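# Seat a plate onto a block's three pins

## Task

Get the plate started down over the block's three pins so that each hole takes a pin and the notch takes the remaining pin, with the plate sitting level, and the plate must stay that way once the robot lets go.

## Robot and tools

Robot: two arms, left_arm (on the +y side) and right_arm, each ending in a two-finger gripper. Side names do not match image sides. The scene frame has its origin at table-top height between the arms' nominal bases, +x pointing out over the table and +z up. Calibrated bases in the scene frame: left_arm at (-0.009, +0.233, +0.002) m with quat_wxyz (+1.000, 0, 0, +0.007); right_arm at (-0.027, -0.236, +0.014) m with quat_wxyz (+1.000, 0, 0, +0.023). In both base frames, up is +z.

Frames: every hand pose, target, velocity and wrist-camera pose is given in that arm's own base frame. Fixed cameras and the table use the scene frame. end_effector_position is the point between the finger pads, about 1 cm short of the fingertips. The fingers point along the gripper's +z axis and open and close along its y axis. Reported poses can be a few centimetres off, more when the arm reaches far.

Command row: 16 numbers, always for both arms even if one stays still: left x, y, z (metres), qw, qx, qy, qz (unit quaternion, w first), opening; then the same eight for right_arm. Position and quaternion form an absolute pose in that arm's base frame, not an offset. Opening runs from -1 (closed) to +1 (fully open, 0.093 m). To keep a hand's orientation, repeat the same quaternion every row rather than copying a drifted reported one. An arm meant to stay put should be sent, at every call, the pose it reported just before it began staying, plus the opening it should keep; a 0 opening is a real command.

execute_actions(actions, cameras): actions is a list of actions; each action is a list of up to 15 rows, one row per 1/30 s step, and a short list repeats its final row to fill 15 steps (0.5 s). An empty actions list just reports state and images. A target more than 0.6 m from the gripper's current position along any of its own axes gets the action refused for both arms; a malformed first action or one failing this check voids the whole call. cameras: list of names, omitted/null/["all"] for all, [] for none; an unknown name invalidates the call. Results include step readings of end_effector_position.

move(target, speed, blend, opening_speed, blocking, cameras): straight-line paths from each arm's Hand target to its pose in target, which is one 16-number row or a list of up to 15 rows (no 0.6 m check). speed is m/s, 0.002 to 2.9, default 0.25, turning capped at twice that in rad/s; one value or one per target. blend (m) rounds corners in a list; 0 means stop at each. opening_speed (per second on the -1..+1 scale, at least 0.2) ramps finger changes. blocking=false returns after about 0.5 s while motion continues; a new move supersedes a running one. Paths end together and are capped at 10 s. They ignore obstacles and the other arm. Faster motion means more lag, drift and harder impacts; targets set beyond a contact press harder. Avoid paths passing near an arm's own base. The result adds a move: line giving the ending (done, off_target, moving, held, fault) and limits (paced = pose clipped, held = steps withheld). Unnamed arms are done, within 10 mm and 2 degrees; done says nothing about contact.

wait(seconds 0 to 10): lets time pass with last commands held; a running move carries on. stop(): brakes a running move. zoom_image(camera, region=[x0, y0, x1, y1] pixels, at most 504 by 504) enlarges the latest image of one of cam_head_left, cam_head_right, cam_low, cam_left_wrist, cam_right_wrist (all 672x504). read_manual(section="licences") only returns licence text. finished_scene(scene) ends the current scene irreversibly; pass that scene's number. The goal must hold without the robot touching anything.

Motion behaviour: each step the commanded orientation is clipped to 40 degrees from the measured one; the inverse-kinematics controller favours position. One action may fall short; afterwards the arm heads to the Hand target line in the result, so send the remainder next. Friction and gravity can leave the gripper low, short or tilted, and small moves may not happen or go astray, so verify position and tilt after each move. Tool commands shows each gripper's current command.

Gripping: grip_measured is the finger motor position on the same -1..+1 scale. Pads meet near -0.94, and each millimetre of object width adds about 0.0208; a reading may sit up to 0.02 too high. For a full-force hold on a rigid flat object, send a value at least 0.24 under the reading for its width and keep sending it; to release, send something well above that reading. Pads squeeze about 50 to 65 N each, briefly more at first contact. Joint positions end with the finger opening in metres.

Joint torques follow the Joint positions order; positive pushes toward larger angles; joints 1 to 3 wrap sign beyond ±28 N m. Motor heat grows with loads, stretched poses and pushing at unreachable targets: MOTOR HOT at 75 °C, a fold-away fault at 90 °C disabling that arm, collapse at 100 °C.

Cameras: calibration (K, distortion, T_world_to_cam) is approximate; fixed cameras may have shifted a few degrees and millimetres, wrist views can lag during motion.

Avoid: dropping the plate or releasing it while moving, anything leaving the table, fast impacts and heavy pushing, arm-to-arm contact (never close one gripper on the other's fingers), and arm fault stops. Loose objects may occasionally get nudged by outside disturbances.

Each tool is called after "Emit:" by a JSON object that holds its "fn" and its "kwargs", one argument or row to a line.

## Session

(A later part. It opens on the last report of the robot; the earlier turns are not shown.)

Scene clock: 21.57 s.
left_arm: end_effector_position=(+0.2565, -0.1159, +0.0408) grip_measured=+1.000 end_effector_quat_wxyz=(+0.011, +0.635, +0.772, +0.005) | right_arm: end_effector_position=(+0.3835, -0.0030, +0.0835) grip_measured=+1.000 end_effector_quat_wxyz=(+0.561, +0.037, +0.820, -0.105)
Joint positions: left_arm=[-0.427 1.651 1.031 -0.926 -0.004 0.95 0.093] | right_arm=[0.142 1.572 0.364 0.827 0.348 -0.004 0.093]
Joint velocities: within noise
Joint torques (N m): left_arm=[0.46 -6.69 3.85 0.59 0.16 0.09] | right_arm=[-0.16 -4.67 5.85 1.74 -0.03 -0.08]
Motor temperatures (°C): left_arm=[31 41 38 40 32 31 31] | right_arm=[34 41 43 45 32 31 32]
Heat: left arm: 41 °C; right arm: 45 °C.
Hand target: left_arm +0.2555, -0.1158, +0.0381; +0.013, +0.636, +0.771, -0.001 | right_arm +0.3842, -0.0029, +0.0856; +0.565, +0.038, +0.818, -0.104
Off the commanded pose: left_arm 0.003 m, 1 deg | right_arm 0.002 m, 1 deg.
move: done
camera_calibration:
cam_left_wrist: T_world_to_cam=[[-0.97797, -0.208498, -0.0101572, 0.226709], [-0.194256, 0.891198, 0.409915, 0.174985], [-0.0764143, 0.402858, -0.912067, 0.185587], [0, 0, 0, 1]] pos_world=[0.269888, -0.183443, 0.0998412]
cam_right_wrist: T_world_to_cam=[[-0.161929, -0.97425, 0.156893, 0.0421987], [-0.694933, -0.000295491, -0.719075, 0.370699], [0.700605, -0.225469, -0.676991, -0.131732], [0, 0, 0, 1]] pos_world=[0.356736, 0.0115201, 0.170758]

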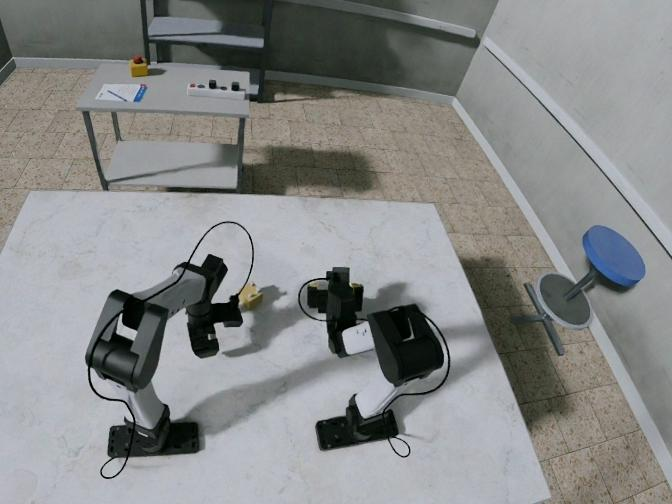

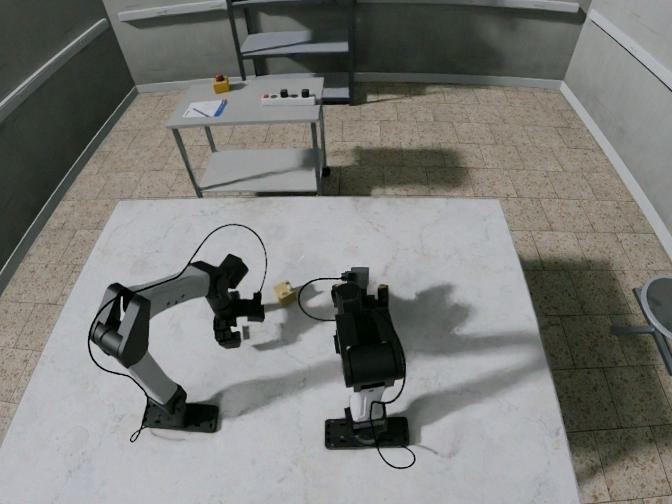

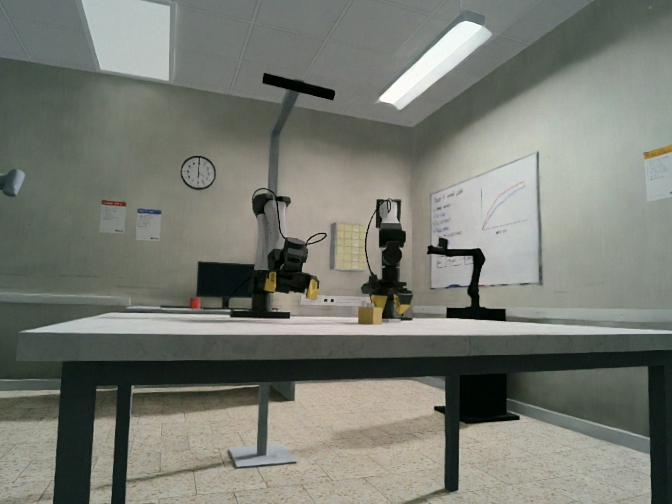

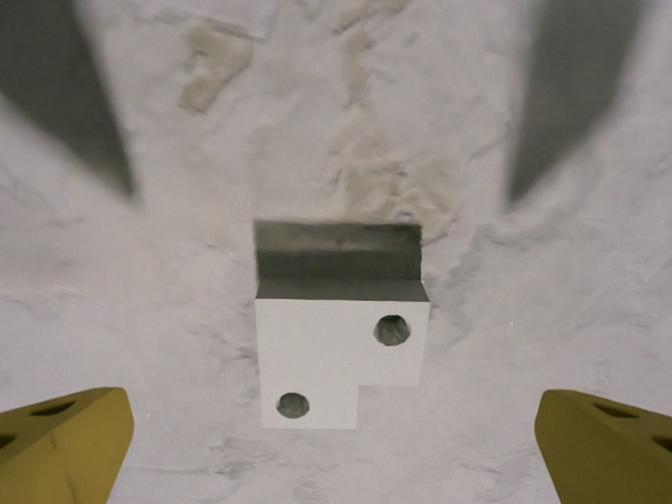

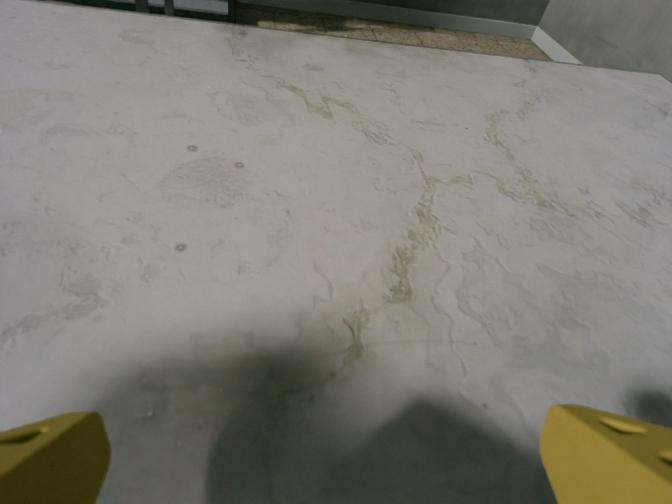

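Emit:
{"fn": "move", "kwargs": {
  "target": [0.2543, -0.1168, 0.0185, 0.013, 0.6364, 0.7713, -0.003, 1.0, 0.3842, -0.0029, 0.0855, 0.565, 0.038, 0.818, -0.104, 1.0],
  "speed": 0.06
}}

Scene clock: 22.90 s.
left_arm: end_effector_position=(+0.2559, -0.1164, +0.0226) grip_measured=+1.000 end_effector_quat_wxyz=(+0.014, +0.635, +0.772, +0.004) | right_arm: end_effector_position=(+0.3835, -0.0030, +0.0835) grip_measured=+1.000 end_effector_quat_wxyz=(+0.561, +0.037, +0.820, -0.105)
Joint positions: left_arm=[-0.427 1.676 0.98 -0.846 0 0.95 0.093] | right_arm=[0.142 1.572 0.364 0.827 0.348 -0.004 0.093]
Joint velocities: within noise
Joint torques (N m): left_arm=[0.25 -6.17 3.77 0.56 0.16 0.06] | right_arm=[-0.13 -4.7 5.86 1.74 -0.04 -0.09]
Motor temperatures (°C): left_arm=[31 41 38 40 32 31 31] | right_arm=[34 41 43 46 32 31 32]
Heat: left arm: 41 °C; right arm: 46 °C.
Hand target: left_arm +0.2542, -0.1167, +0.0185; +0.013, +0.636, +0.771, -0.003 | right_arm +0.3842, -0.0029, +0.0856; +0.565, +0.038, +0.818, -0.104
Off the commanded pose: left_arm 0.004 m, 1 deg | right_arm 0.002 m, 1 deg.
move: done
camera_calibration:
cam_left_wrist: T_world_to_cam=[[-0.977968, -0.208465, -0.0109702, 0.225895], [-0.194963, 0.893315, 0.404942, 0.18322], [-0.0746165, 0.398159, -0.914277, 0.168176], [0, 0, 0, 1]] pos_world=[0.269188, -0.183543, 0.0820441]
cam_right_wrist: T_world_to_cam=[[-0.161929, -0.97425, 0.156893, 0.0421987], [-0.694933, -0.000295491, -0.719075, 0.370699], [0.700605, -0.225469, -0.676991, -0.131732], [0, 0, 0, 1]] pos_world=[0.356736, 0.0115201, 0.170758]

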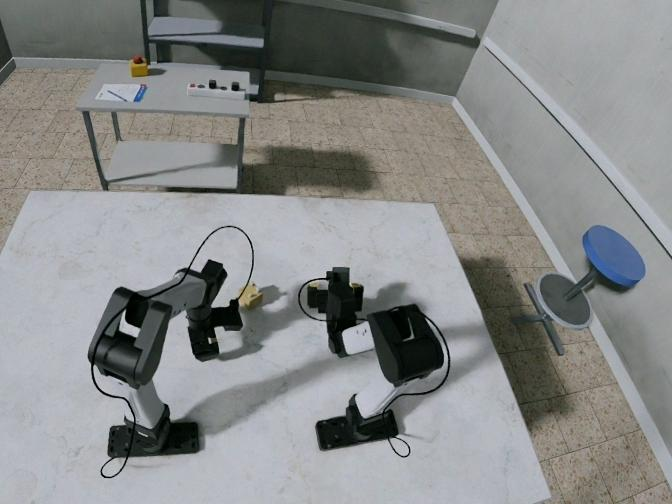

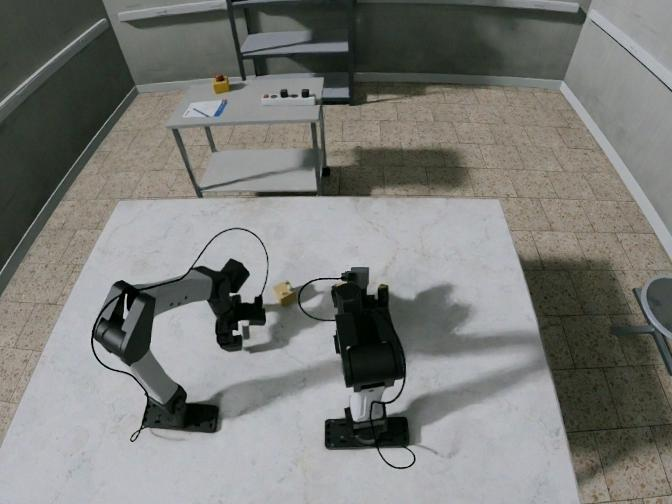

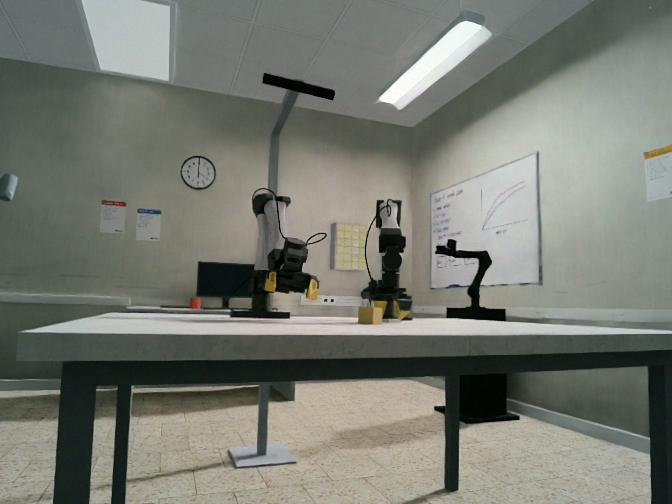

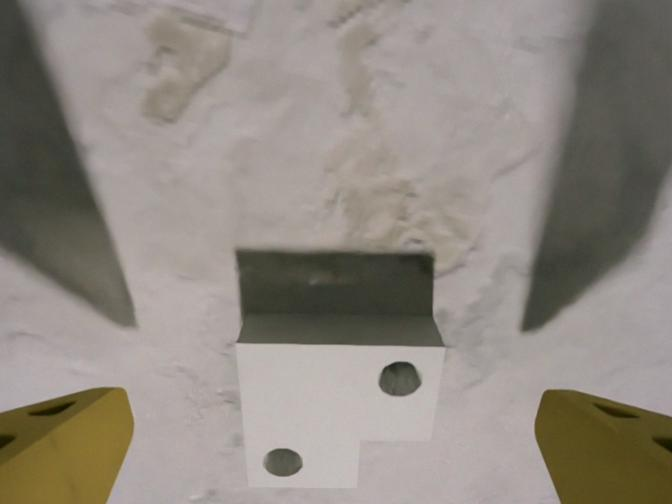

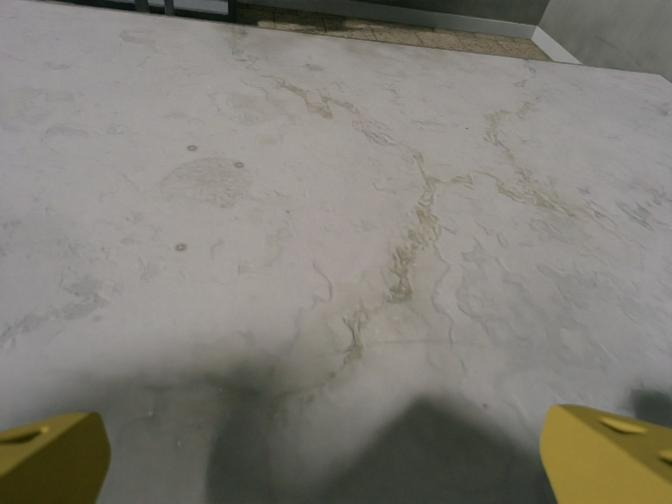

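Emit:
{"fn": "move", "kwargs": {
  "target": [0.2530, -0.1172, 0.0125, 0.013, 0.6370, 0.7708, -0.006, 1.0, 0.3842, -0.0029, 0.0855, 0.565, 0.038, 0.818, -0.104, 1.0],
  "speed": 0.05
}}

Scene clock: 23.93 s.
left_arm: end_effector_position=(+0.2549, -0.1170, +0.0170) grip_measured=+1.000 end_effector_quat_wxyz=(+0.014, +0.635, +0.772, +0.001) | right_arm: end_effector_position=(+0.3835, -0.0030, +0.0835) grip_measured=+1.000 end_effector_quat_wxyz=(+0.561, +0.037, +0.820, -0.105)
Joint positions: left_arm=[-0.427 1.684 0.964 -0.822 0.005 0.95 0.093] | right_arm=[0.142 1.572 0.364 0.827 0.348 -0.004 0.093]
Joint velocities: within noise
Joint torques (N m): left_arm=[0.23 -6.06 3.7 0.58 0.15 0.08] | right_arm=[-0.16 -4.67 5.85 1.74 -0.03 -0.08]
Motor temperatures (°C): left_arm=[31 41 38 39 32 31 31] | right_arm=[34 41 43 46 32 31 32]
Heat: left arm: 41 °C; right arm: 46 °C.
Hand target: left_arm +0.2529, -0.1171, +0.0125; +0.013, +0.637, +0.771, -0.006 | right_arm +0.3842, -0.0029, +0.0856; +0.565, +0.038, +0.818, -0.104
Off the commanded pose: left_arm 0.005 m, 1 deg | right_arm 0.002 m, 1 deg.
move: done
camera_calibration:
cam_left_wrist: T_world_to_cam=[[-0.978028, -0.208335, -0.00758595, 0.224653], [-0.193846, 0.895411, 0.400827, 0.18595], [-0.0767138, 0.393491, -0.916122, 0.16327], [0, 0, 0, 1]] pos_world=[0.268288, -0.183944, 0.0767457]
cam_right_wrist: T_world_to_cam=[[-0.161929, -0.97425, 0.156893, 0.0421987], [-0.694933, -0.000295491, -0.719075, 0.370699], [0.700605, -0.225469, -0.676991, -0.131732], [0, 0, 0, 1]] pos_world=[0.356736, 0.0115201, 0.170758]

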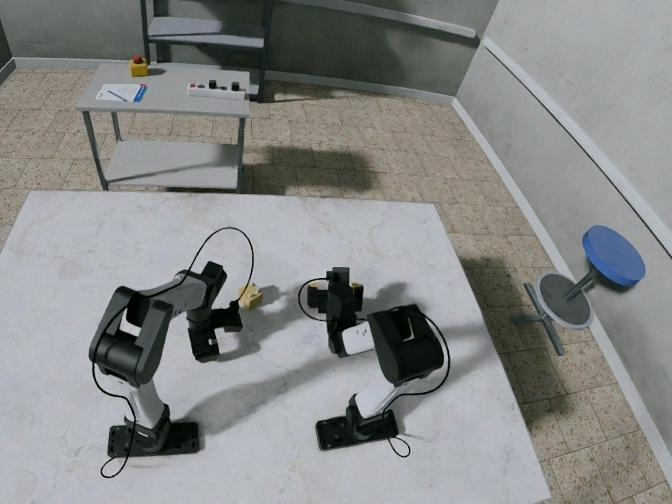

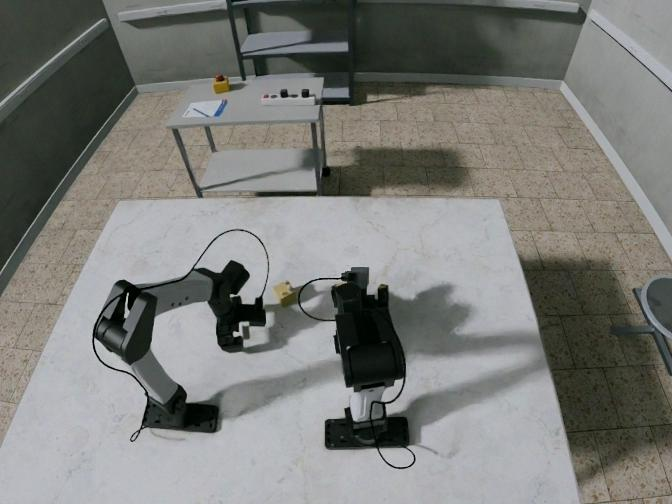

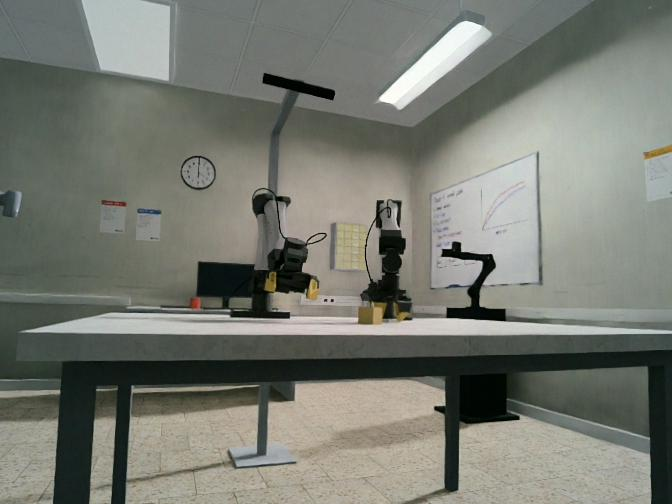

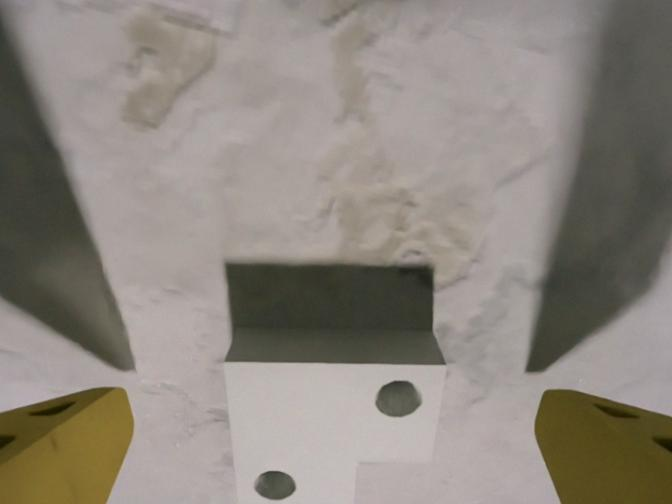

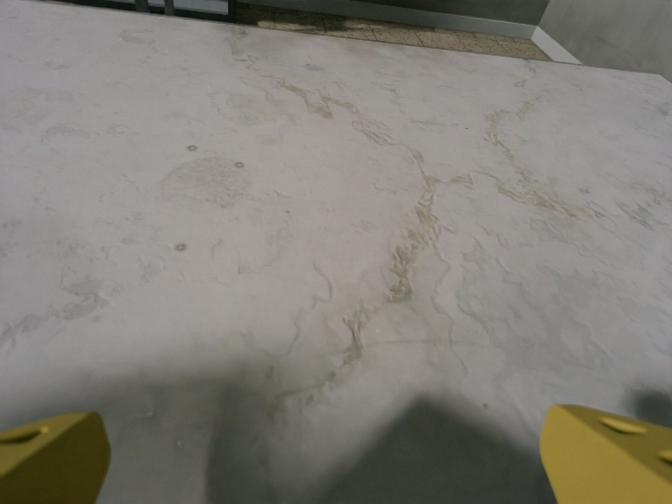

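Emit:
{"fn": "zoom_image", "kwargs": {
  "camera": "cam_left_wrist",
  "region": [60, 320, 360, 504]
}}

Emit:
{"fn": "zoom_image", "kwargs": {
  "camera": "cam_low",
  "region": [360, 280, 420, 330]
}}

Scaled by 1.680 from the camera's 672x504 image, which has a finer 960x720 frame.

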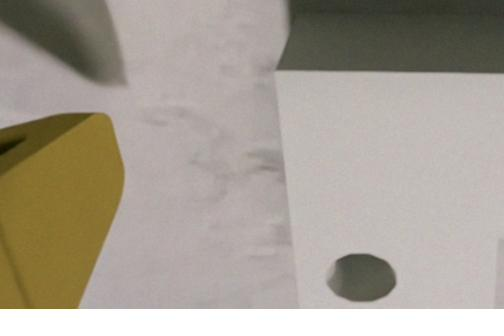

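Scaled by 8.400 from the camera's 672x504 image, which has a finer 960x720 frame.

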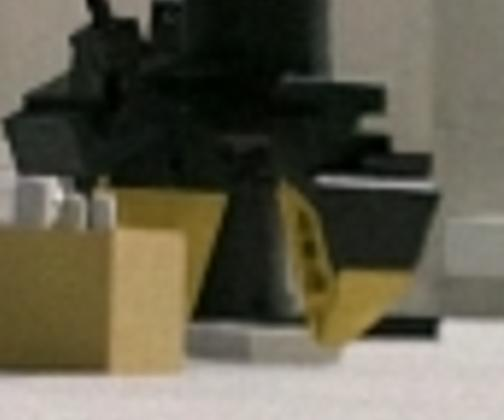

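Emit:
{"fn": "move", "kwargs": {
  "target": [0.2530, -0.1172, 0.0125, 0.013, 0.6370, 0.7708, -0.006, -0.3, 0.3842, -0.0029, 0.0855, 0.565, 0.038, 0.818, -0.104, 1.0],
  "speed": 0.05,
  "opening_speed": 0.5
}}

Scene clock: 27.13 s.
left_arm: end_effector_position=(+0.2552, -0.1172, +0.0170) grip_measured=-0.150 end_effector_quat_wxyz=(+0.015, +0.635, +0.772, +0.001) | right_arm: end_effector_position=(+0.3834, -0.0030, +0.0835) grip_measured=+1.000 end_effector_quat_wxyz=(+0.561, +0.037, +0.821, -0.105)
Joint positions: left_arm=[-0.427 1.684 0.964 -0.82 0.006 0.95 0.038] | right_arm=[0.142 1.572 0.364 0.827 0.348 -0.004 0.093]
Joint velocities: within noise
Joint torques (N m): left_arm=[0.21 -6.11 3.71 0.56 0.16 0.08] | right_arm=[-0.13 -4.67 5.85 1.74 -0.03 -0.09]
Motor temperatures (°C): left_arm=[31 41 38 39 32 31 31] | right_arm=[34 41 43 46 32 31 32]
Heat: left arm: 41 °C; right arm: 46 °C.
Hand target: left_arm +0.2529, -0.1171, +0.0125; +0.013, +0.637, +0.771, -0.006 | right_arm +0.3842, -0.0029, +0.0855; +0.565, +0.038, +0.818, -0.104
Off the commanded pose: left_arm 0.005 m, 1 deg | right_arm 0.002 m, 1 deg.
move: done
camera_calibration:
cam_left_wrist: T_world_to_cam=[[-0.97801, -0.208383, -0.0085699, 0.224891], [-0.194369, 0.8958, 0.399703, 0.186336], [-0.0756144, 0.39258, -0.916604, 0.162991], [0, 0, 0, 1]] pos_world=[0.268488, -0.184044, 0.0768464]
cam_right_wrist: T_world_to_cam=[[-0.16179, -0.974255, 0.157008, 0.0421454], [-0.69521, -0.000390636, -0.718807, 0.370682], [0.700362, -0.22545, -0.677248, -0.13167], [0, 0, 0, 1]] pos_world=[0.356737, 0.0115202, 0.170658]

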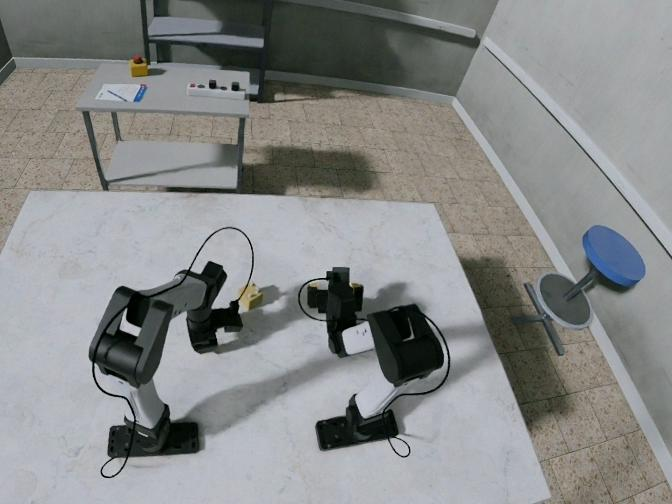

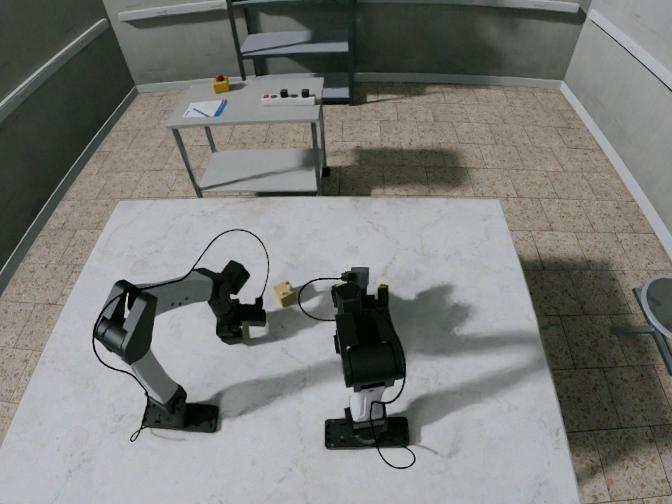

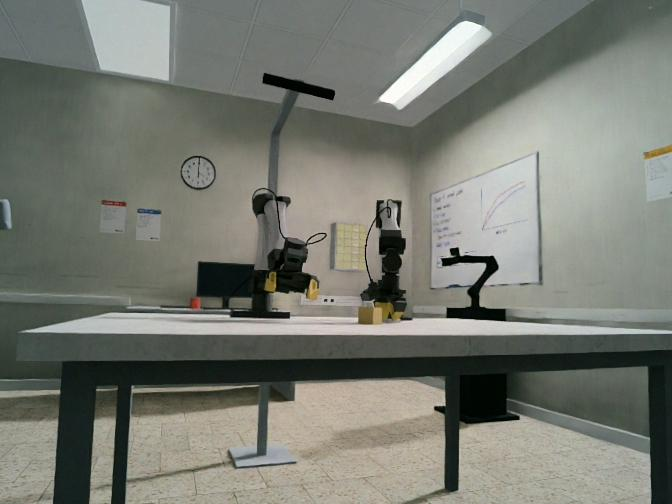

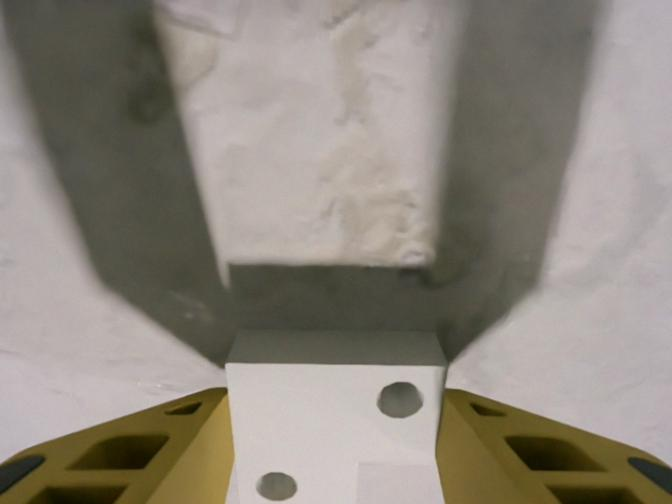

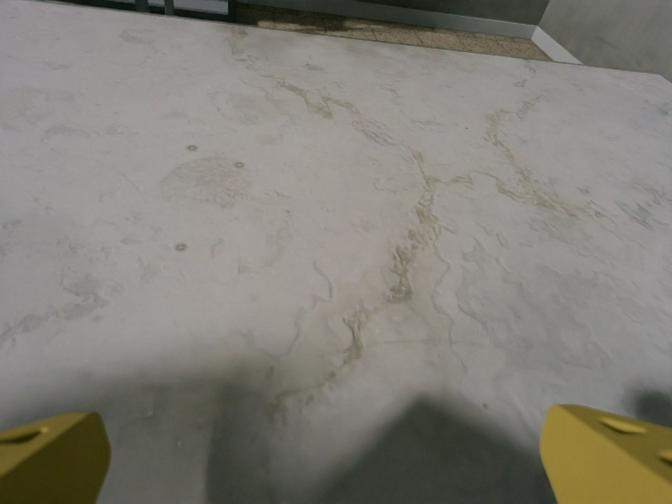

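Emit:
{"fn": "move", "kwargs": {
  "target": [0.2530, -0.1172, 0.085, 0.013, 0.6370, 0.7708, -0.006, -0.3, 0.3842, -0.0029, 0.0855, 0.565, 0.038, 0.818, -0.104, 1.0],
  "speed": 0.1
}}

Scene clock: 28.67 s.
left_arm: end_effector_position=(+0.2480, -0.1140, +0.0738) grip_measured=-0.164 end_effector_quat_wxyz=(-0.005, +0.635, +0.772, -0.005) | right_arm: end_effector_position=(+0.3834, -0.0030, +0.0835) grip_measured=+1.000 end_effector_quat_wxyz=(+0.561, +0.037, +0.821, -0.105)
Joint positions: left_arm=[-0.427 1.613 1.129 -1.099 0.006 0.95 0.037] | right_arm=[0.142 1.572 0.364 0.827 0.348 -0.004 0.093]
Joint velocities: within noise
Joint torques (N m): left_arm=[0.27 -8.36 6.6 0.29 0.15 0.08] | right_arm=[-0.13 -4.68 5.87 1.74 -0.03 -0.08]
Motor temperatures (°C): left_arm=[31 41 39 39 32 31 31] | right_arm=[34 41 43 47 32 31 32]
Heat: left arm: 41 °C; right arm: 47 °C.
Hand target: left_arm +0.2529, -0.1171, +0.0849; +0.013, +0.637, +0.771, -0.006 | right_arm +0.3842, -0.0029, +0.0855; +0.565, +0.038, +0.818, -0.104
Off the commanded pose: left_arm 0.013 m, 2 deg | right_arm 0.002 m, 1 deg.
move: off_target (left_arm)
camera_calibration:
cam_left_wrist: T_world_to_cam=[[-0.977687, -0.208494, 0.0256409, 0.216408], [-0.178455, 0.888752, 0.422224, 0.152948], [-0.11082, 0.408227, -0.906129, 0.222987], [0, 0, 0, 1]] pos_world=[0.263585, -0.181843, 0.131928]
cam_right_wrist: T_world_to_cam=[[-0.16179, -0.974255, 0.157008, 0.0421454], [-0.69521, -0.000390636, -0.718807, 0.370682], [0.700362, -0.22545, -0.677248, -0.13167], [0, 0, 0, 1]] pos_world=[0.356737, 0.0115202, 0.170658]

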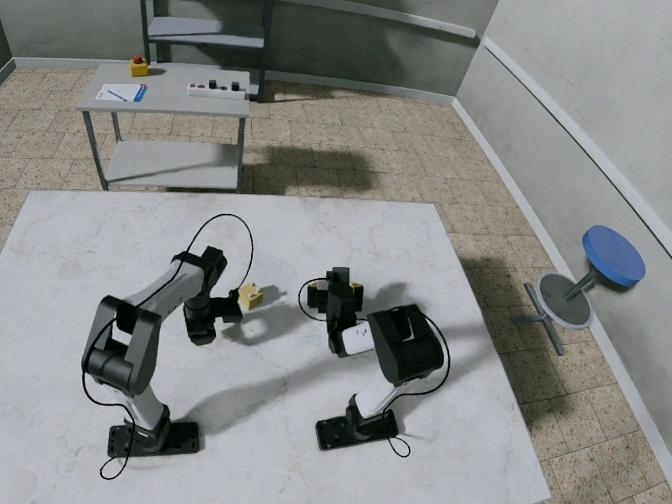

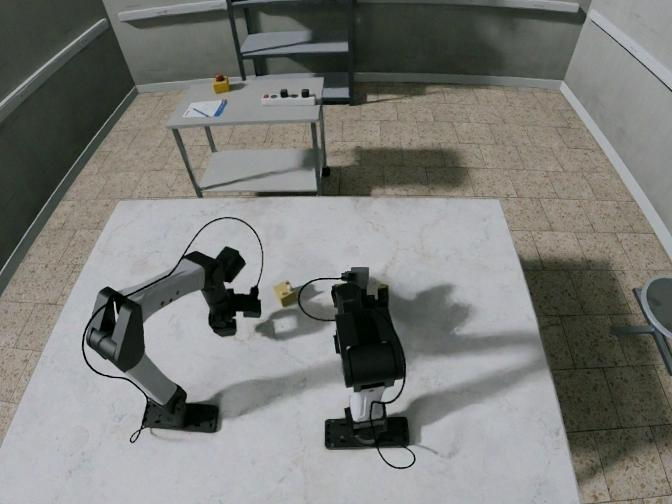

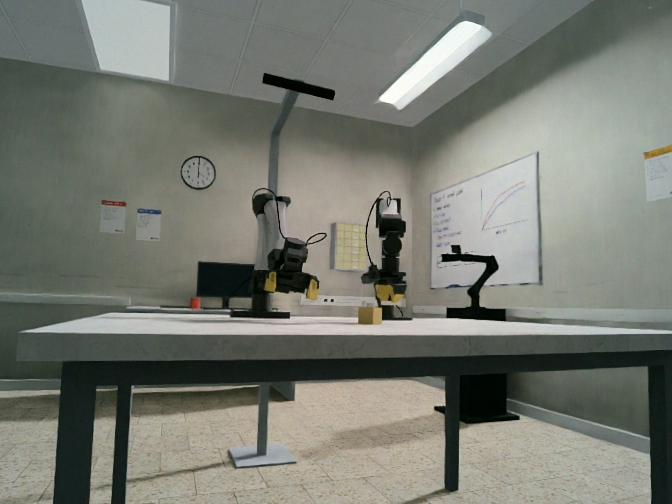

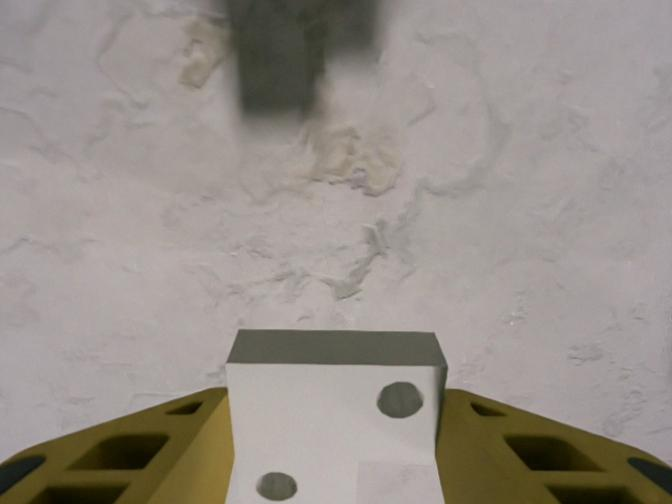

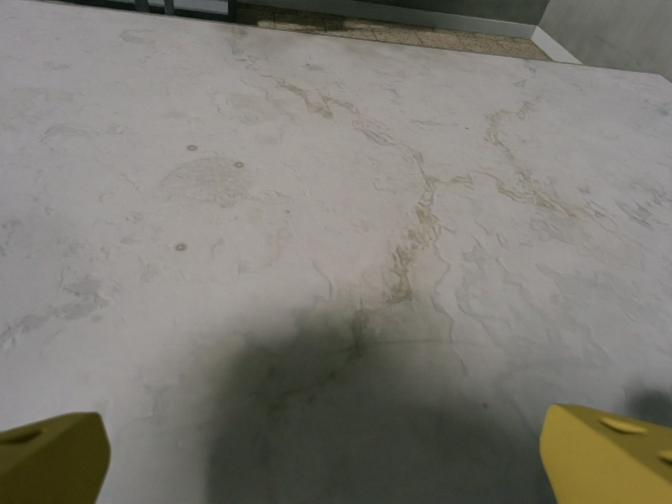

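Emit:
{"fn": "zoom_image", "kwargs": {
  "camera": "cam_left_wrist",
  "region": [210, 320, 460, 504]
}}

Scaled by 2.016 from the camera's 672x504 image, which has a finer 960x720 frame.

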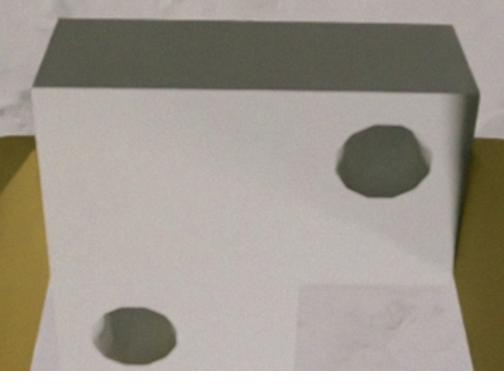

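Emit:
{"fn": "move", "kwargs": {
  "target": [
    [0.31, -0.165, 0.125, 0, 0.1908, 0.9816, 0, -0.3, 0.3842, -0.0029, 0.0855, 0.565, 0.038, 0.818, -0.104, 1.0],
    [0.3864, -0.2381, 0.112, 0, -0.2953, 0.9554, 0, -0.3, 0.3842, -0.0029, 0.0855, 0.565, 0.038, 0.818, -0.104, 1.0]
  ],
  "speed": 0.3,
  "blend": 0.03
}}

Scene clock: 34.27 s.
left_arm: end_effector_position=(+0.3851, -0.2352, +0.1105) grip_measured=-0.164 end_effector_quat_wxyz=(-0.003, -0.294, +0.956, -0.001) | right_arm: end_effector_position=(+0.3834, -0.0030, +0.0835) grip_measured=+1.000 end_effector_quat_wxyz=(+0.561, +0.037, +0.821, -0.105)
Joint positions: left_arm=[-0.546 2.348 2.312 -1.538 0.006 -1.143 0.037] | right_arm=[0.142 1.572 0.364 0.827 0.348 -0.004 0.093]
Joint velocities: within noise
Joint torques (N m): left_arm=[-0.69 -12.12 6.91 0.28 -0.13 -0.12] | right_arm=[-0.14 -4.68 5.87 1.75 -0.02 -0.09]
Motor temperatures (°C): left_arm=[31 42 39 39 32 31 31] | right_arm=[33 41 43 48 32 31 32]
Heat: left arm: 42 °C; right arm: 48 °C.
Hand target: left_arm +0.3864, -0.2380, +0.1120; +0.000, -0.295, +0.955, +0.000 | right_arm +0.3842, -0.0029, +0.0856; +0.565, +0.038, +0.818, -0.104
Off the commanded pose: left_arm 0.004 m, 0 deg | right_arm 0.002 m, 1 deg.
move: done
camera_calibration:
cam_left_wrist: T_world_to_cam=[[0.575378, -0.81781, 0.0112833, -0.415549], [-0.742465, -0.516482, 0.426606, 0.15588], [-0.343055, -0.253837, -0.904367, 0.254364], [0, 0, 0, 1]] pos_world=[0.442094, -0.194763, 0.168228]
cam_right_wrist: T_world_to_cam=[[-0.16179, -0.974255, 0.157008, 0.0421454], [-0.69521, -0.000390636, -0.718807, 0.370682], [0.700362, -0.22545, -0.677248, -0.13167], [0, 0, 0, 1]] pos_world=[0.356737, 0.0115202, 0.170658]

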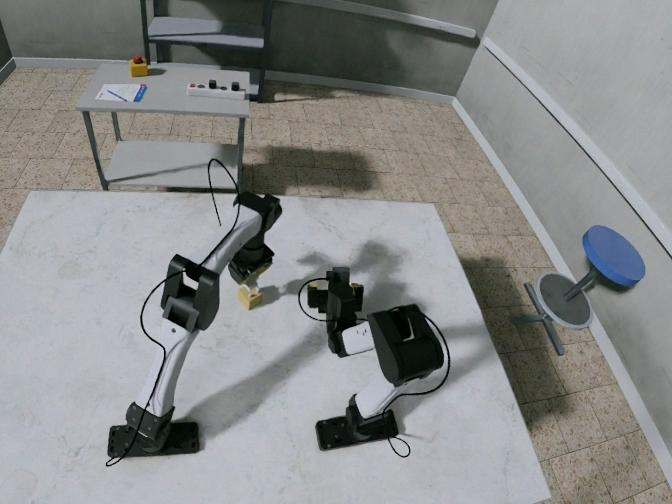

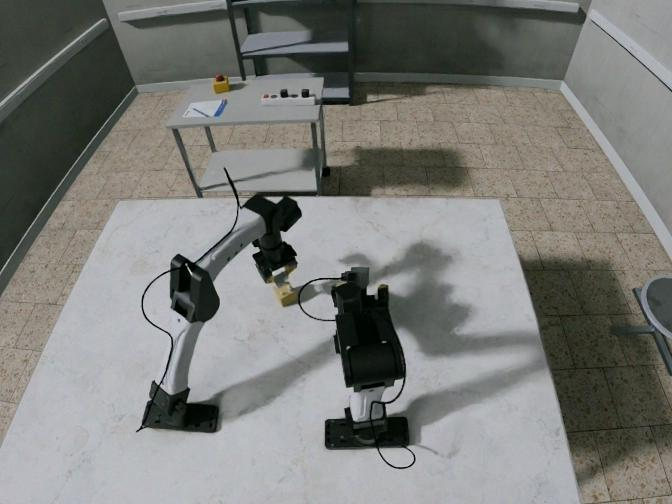

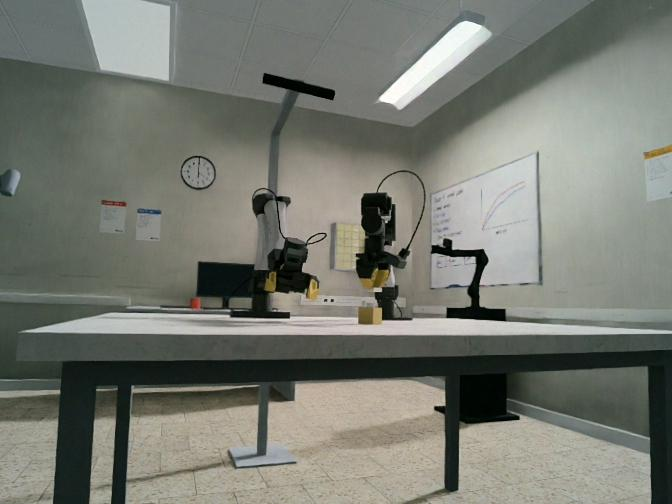

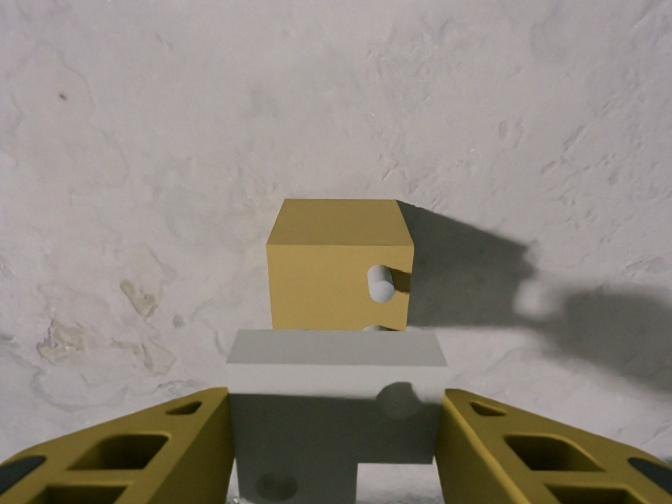

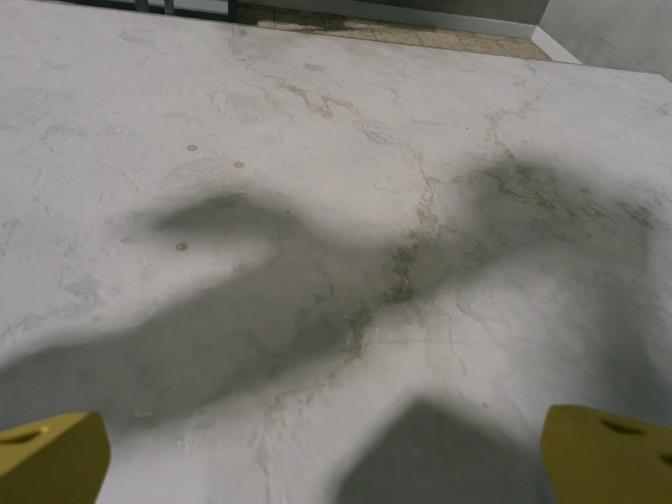

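Emit:
{"fn": "zoom_image", "kwargs": {
  "camera": "cam_left_wrist",
  "region": [210, 190, 460, 350]
}}

Emit:
{"fn": "zoom_image", "kwargs": {
  "camera": "cam_left_wrist",
  "region": [210, 320, 460, 504]
}}

Scaled by 2.016 from the camera's 672x504 image, which has a finer 960x720 frame.

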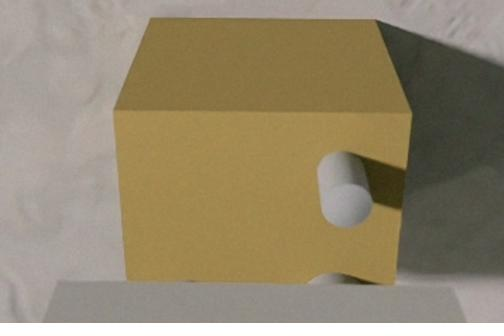

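Scaled by 2.016 from the camera's 672x504 image, which has a finer 960x720 frame.

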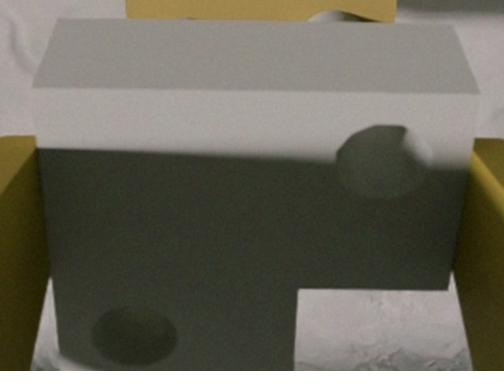

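Emit:
{"fn": "zoom_image", "kwargs": {
  "camera": "cam_head_left",
  "region": [225, 270, 285, 320]
}}

Emit:
{"fn": "zoom_image", "kwargs": {
  "camera": "cam_head_right",
  "region": [260, 265, 320, 315]
}}

Emit:
{"fn": "zoom_image", "kwargs": {
  "camera": "cam_low",
  "region": [340, 255, 430, 335]
}}

Scaled by 8.400 from the camera's 672x504 image, which has a finer 960x720 frame.

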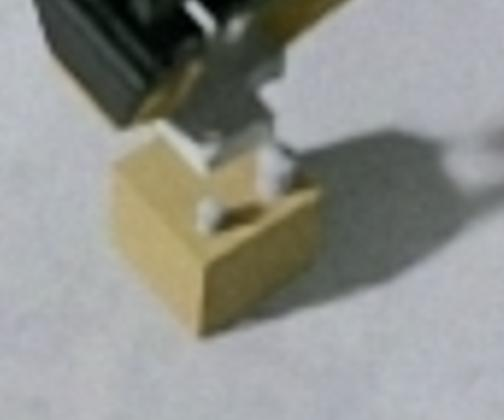

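Scaled by 8.400 from the camera's 672x504 image, which has a finer 960x720 frame.

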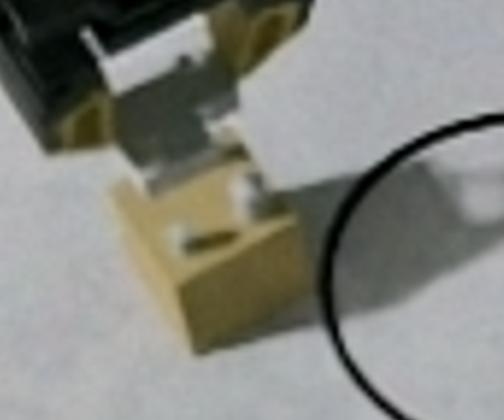

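Scaled by 5.600 from the camera's 672x504 image, which has a finer 960x720 frame.

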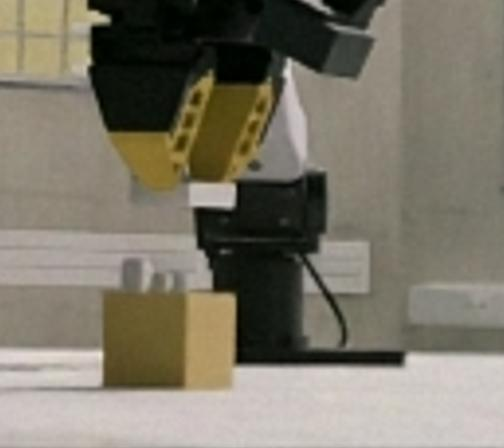

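Emit:
{"fn": "move", "kwargs": {
  "target": [0.3868, -0.2401, 0.088, 0, -0.2953, 0.9554, 0, -0.3, 0.3842, -0.0029, 0.0855, 0.565, 0.038, 0.818, -0.104, 1.0],
  "speed": 0.08
}}

Scene clock: 36.87 s.
left_arm: end_effector_position=(+0.3877, -0.2384, +0.0898) grip_measured=-0.164 end_effector_quat_wxyz=(-0.003, -0.294, +0.956, -0.001) | right_arm: end_effector_position=(+0.3834, -0.0030, +0.0835) grip_measured=+1.000 end_effector_quat_wxyz=(+0.561, +0.037, +0.821, -0.105)
Joint positions: left_arm=[-0.549 2.348 2.229 -1.453 0.006 -1.146 0.037] | right_arm=[0.142 1.572 0.364 0.827 0.348 -0.004 0.093]
Joint velocities: within noise
Joint torques (N m): left_arm=[-0.66 -13.61 4.03 0.47 -0.14 -0.11] | right_arm=[-0.14 -4.72 5.86 1.74 -0.02 -0.09]
Motor temperatures (°C): left_arm=[31 43 39 39 32 31 31] | right_arm=[33 41 43 48 32 31 32]
Heat: left arm: 43 °C; right arm: 48 °C.
Hand target: left_arm +0.3868, -0.2401, +0.0881; +0.000, -0.295, +0.955, +0.000 | right_arm +0.3842, -0.0029, +0.0856; +0.565, +0.038, +0.818, -0.104
Off the commanded pose: left_arm 0.003 m, 0 deg | right_arm 0.002 m, 1 deg.
move: done
camera_calibration:
cam_left_wrist: T_world_to_cam=[[0.575918, -0.817404, 0.012973, -0.419699], [-0.742783, -0.516583, 0.425929, 0.165145], [-0.341454, -0.254936, -0.904664, 0.23492], [0, 0, 0, 1]] pos_world=[0.444594, -0.197863, 0.147628]
cam_right_wrist: T_world_to_cam=[[-0.16179, -0.974255, 0.157008, 0.0421454], [-0.69521, -0.000390636, -0.718807, 0.370682], [0.700362, -0.22545, -0.677248, -0.13167], [0, 0, 0, 1]] pos_world=[0.356737, 0.0115202, 0.170658]

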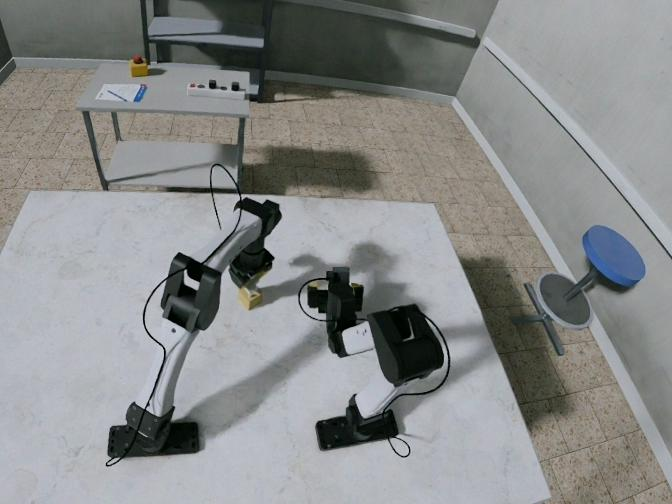

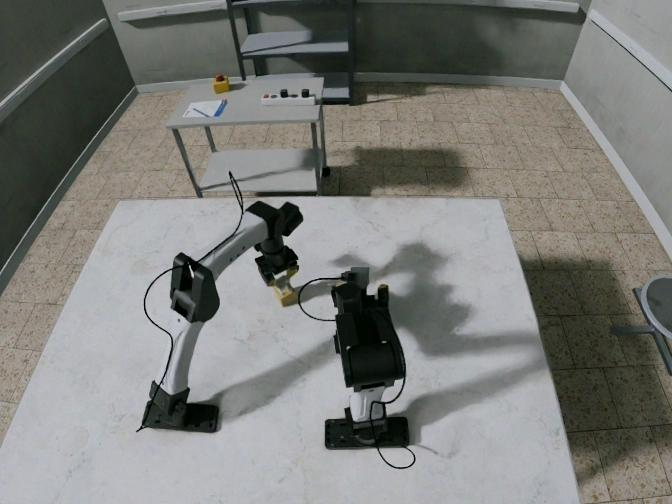

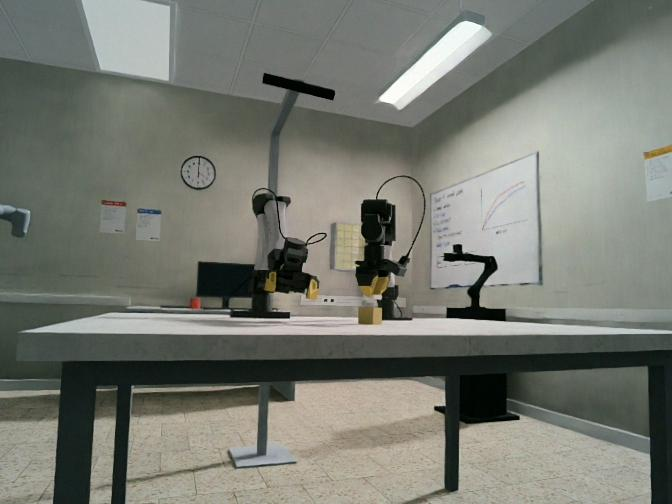

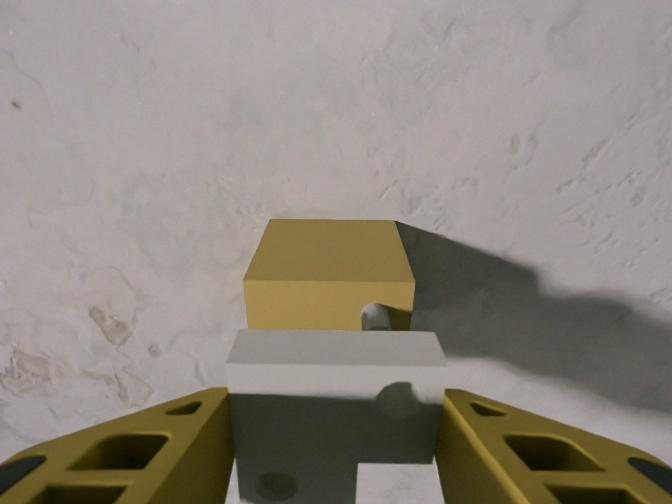

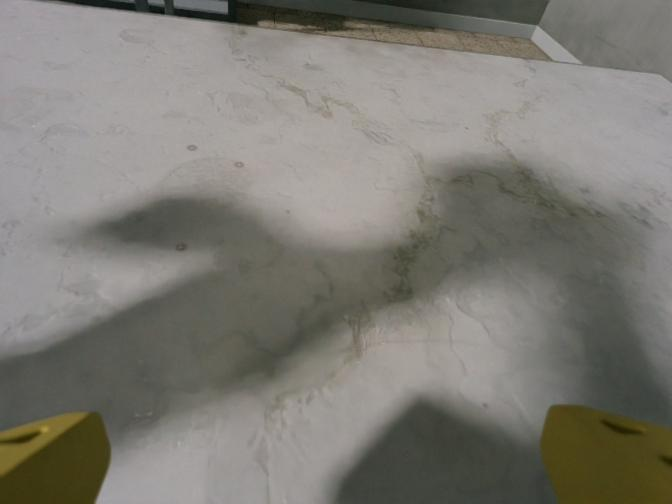

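Emit:
{"fn": "zoom_image", "kwargs": {
  "camera": "cam_left_wrist",
  "region": [210, 190, 460, 350]
}}

Emit:
{"fn": "zoom_image", "kwargs": {
  "camera": "cam_left_wrist",
  "region": [210, 320, 460, 504]
}}

Emit:
{"fn": "zoom_image", "kwargs": {
  "camera": "cam_low",
  "region": [340, 255, 430, 335]
}}

Scaled by 2.016 from the camera's 672x504 image, which has a finer 960x720 frame.

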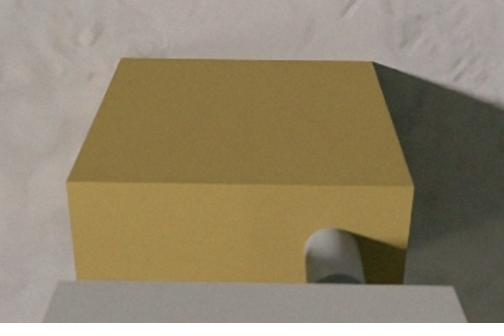

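Scaled by 2.016 from the camera's 672x504 image, which has a finer 960x720 frame.

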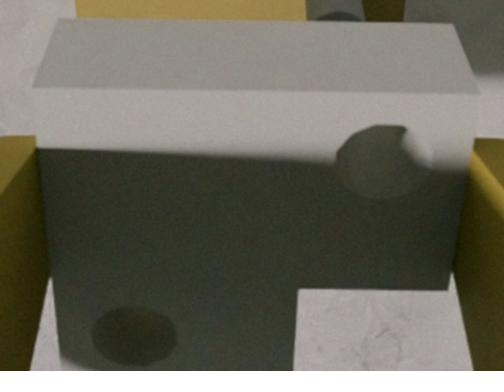

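Scaled by 5.600 from the camera's 672x504 image, which has a finer 960x720 frame.

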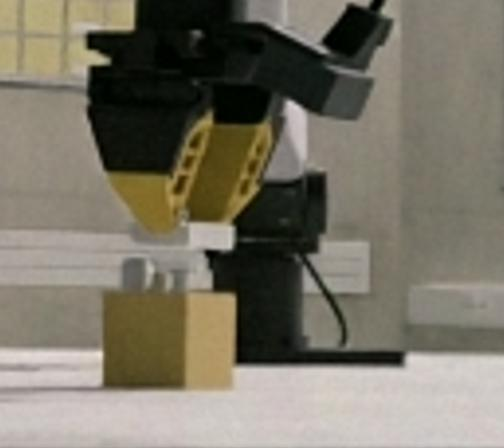

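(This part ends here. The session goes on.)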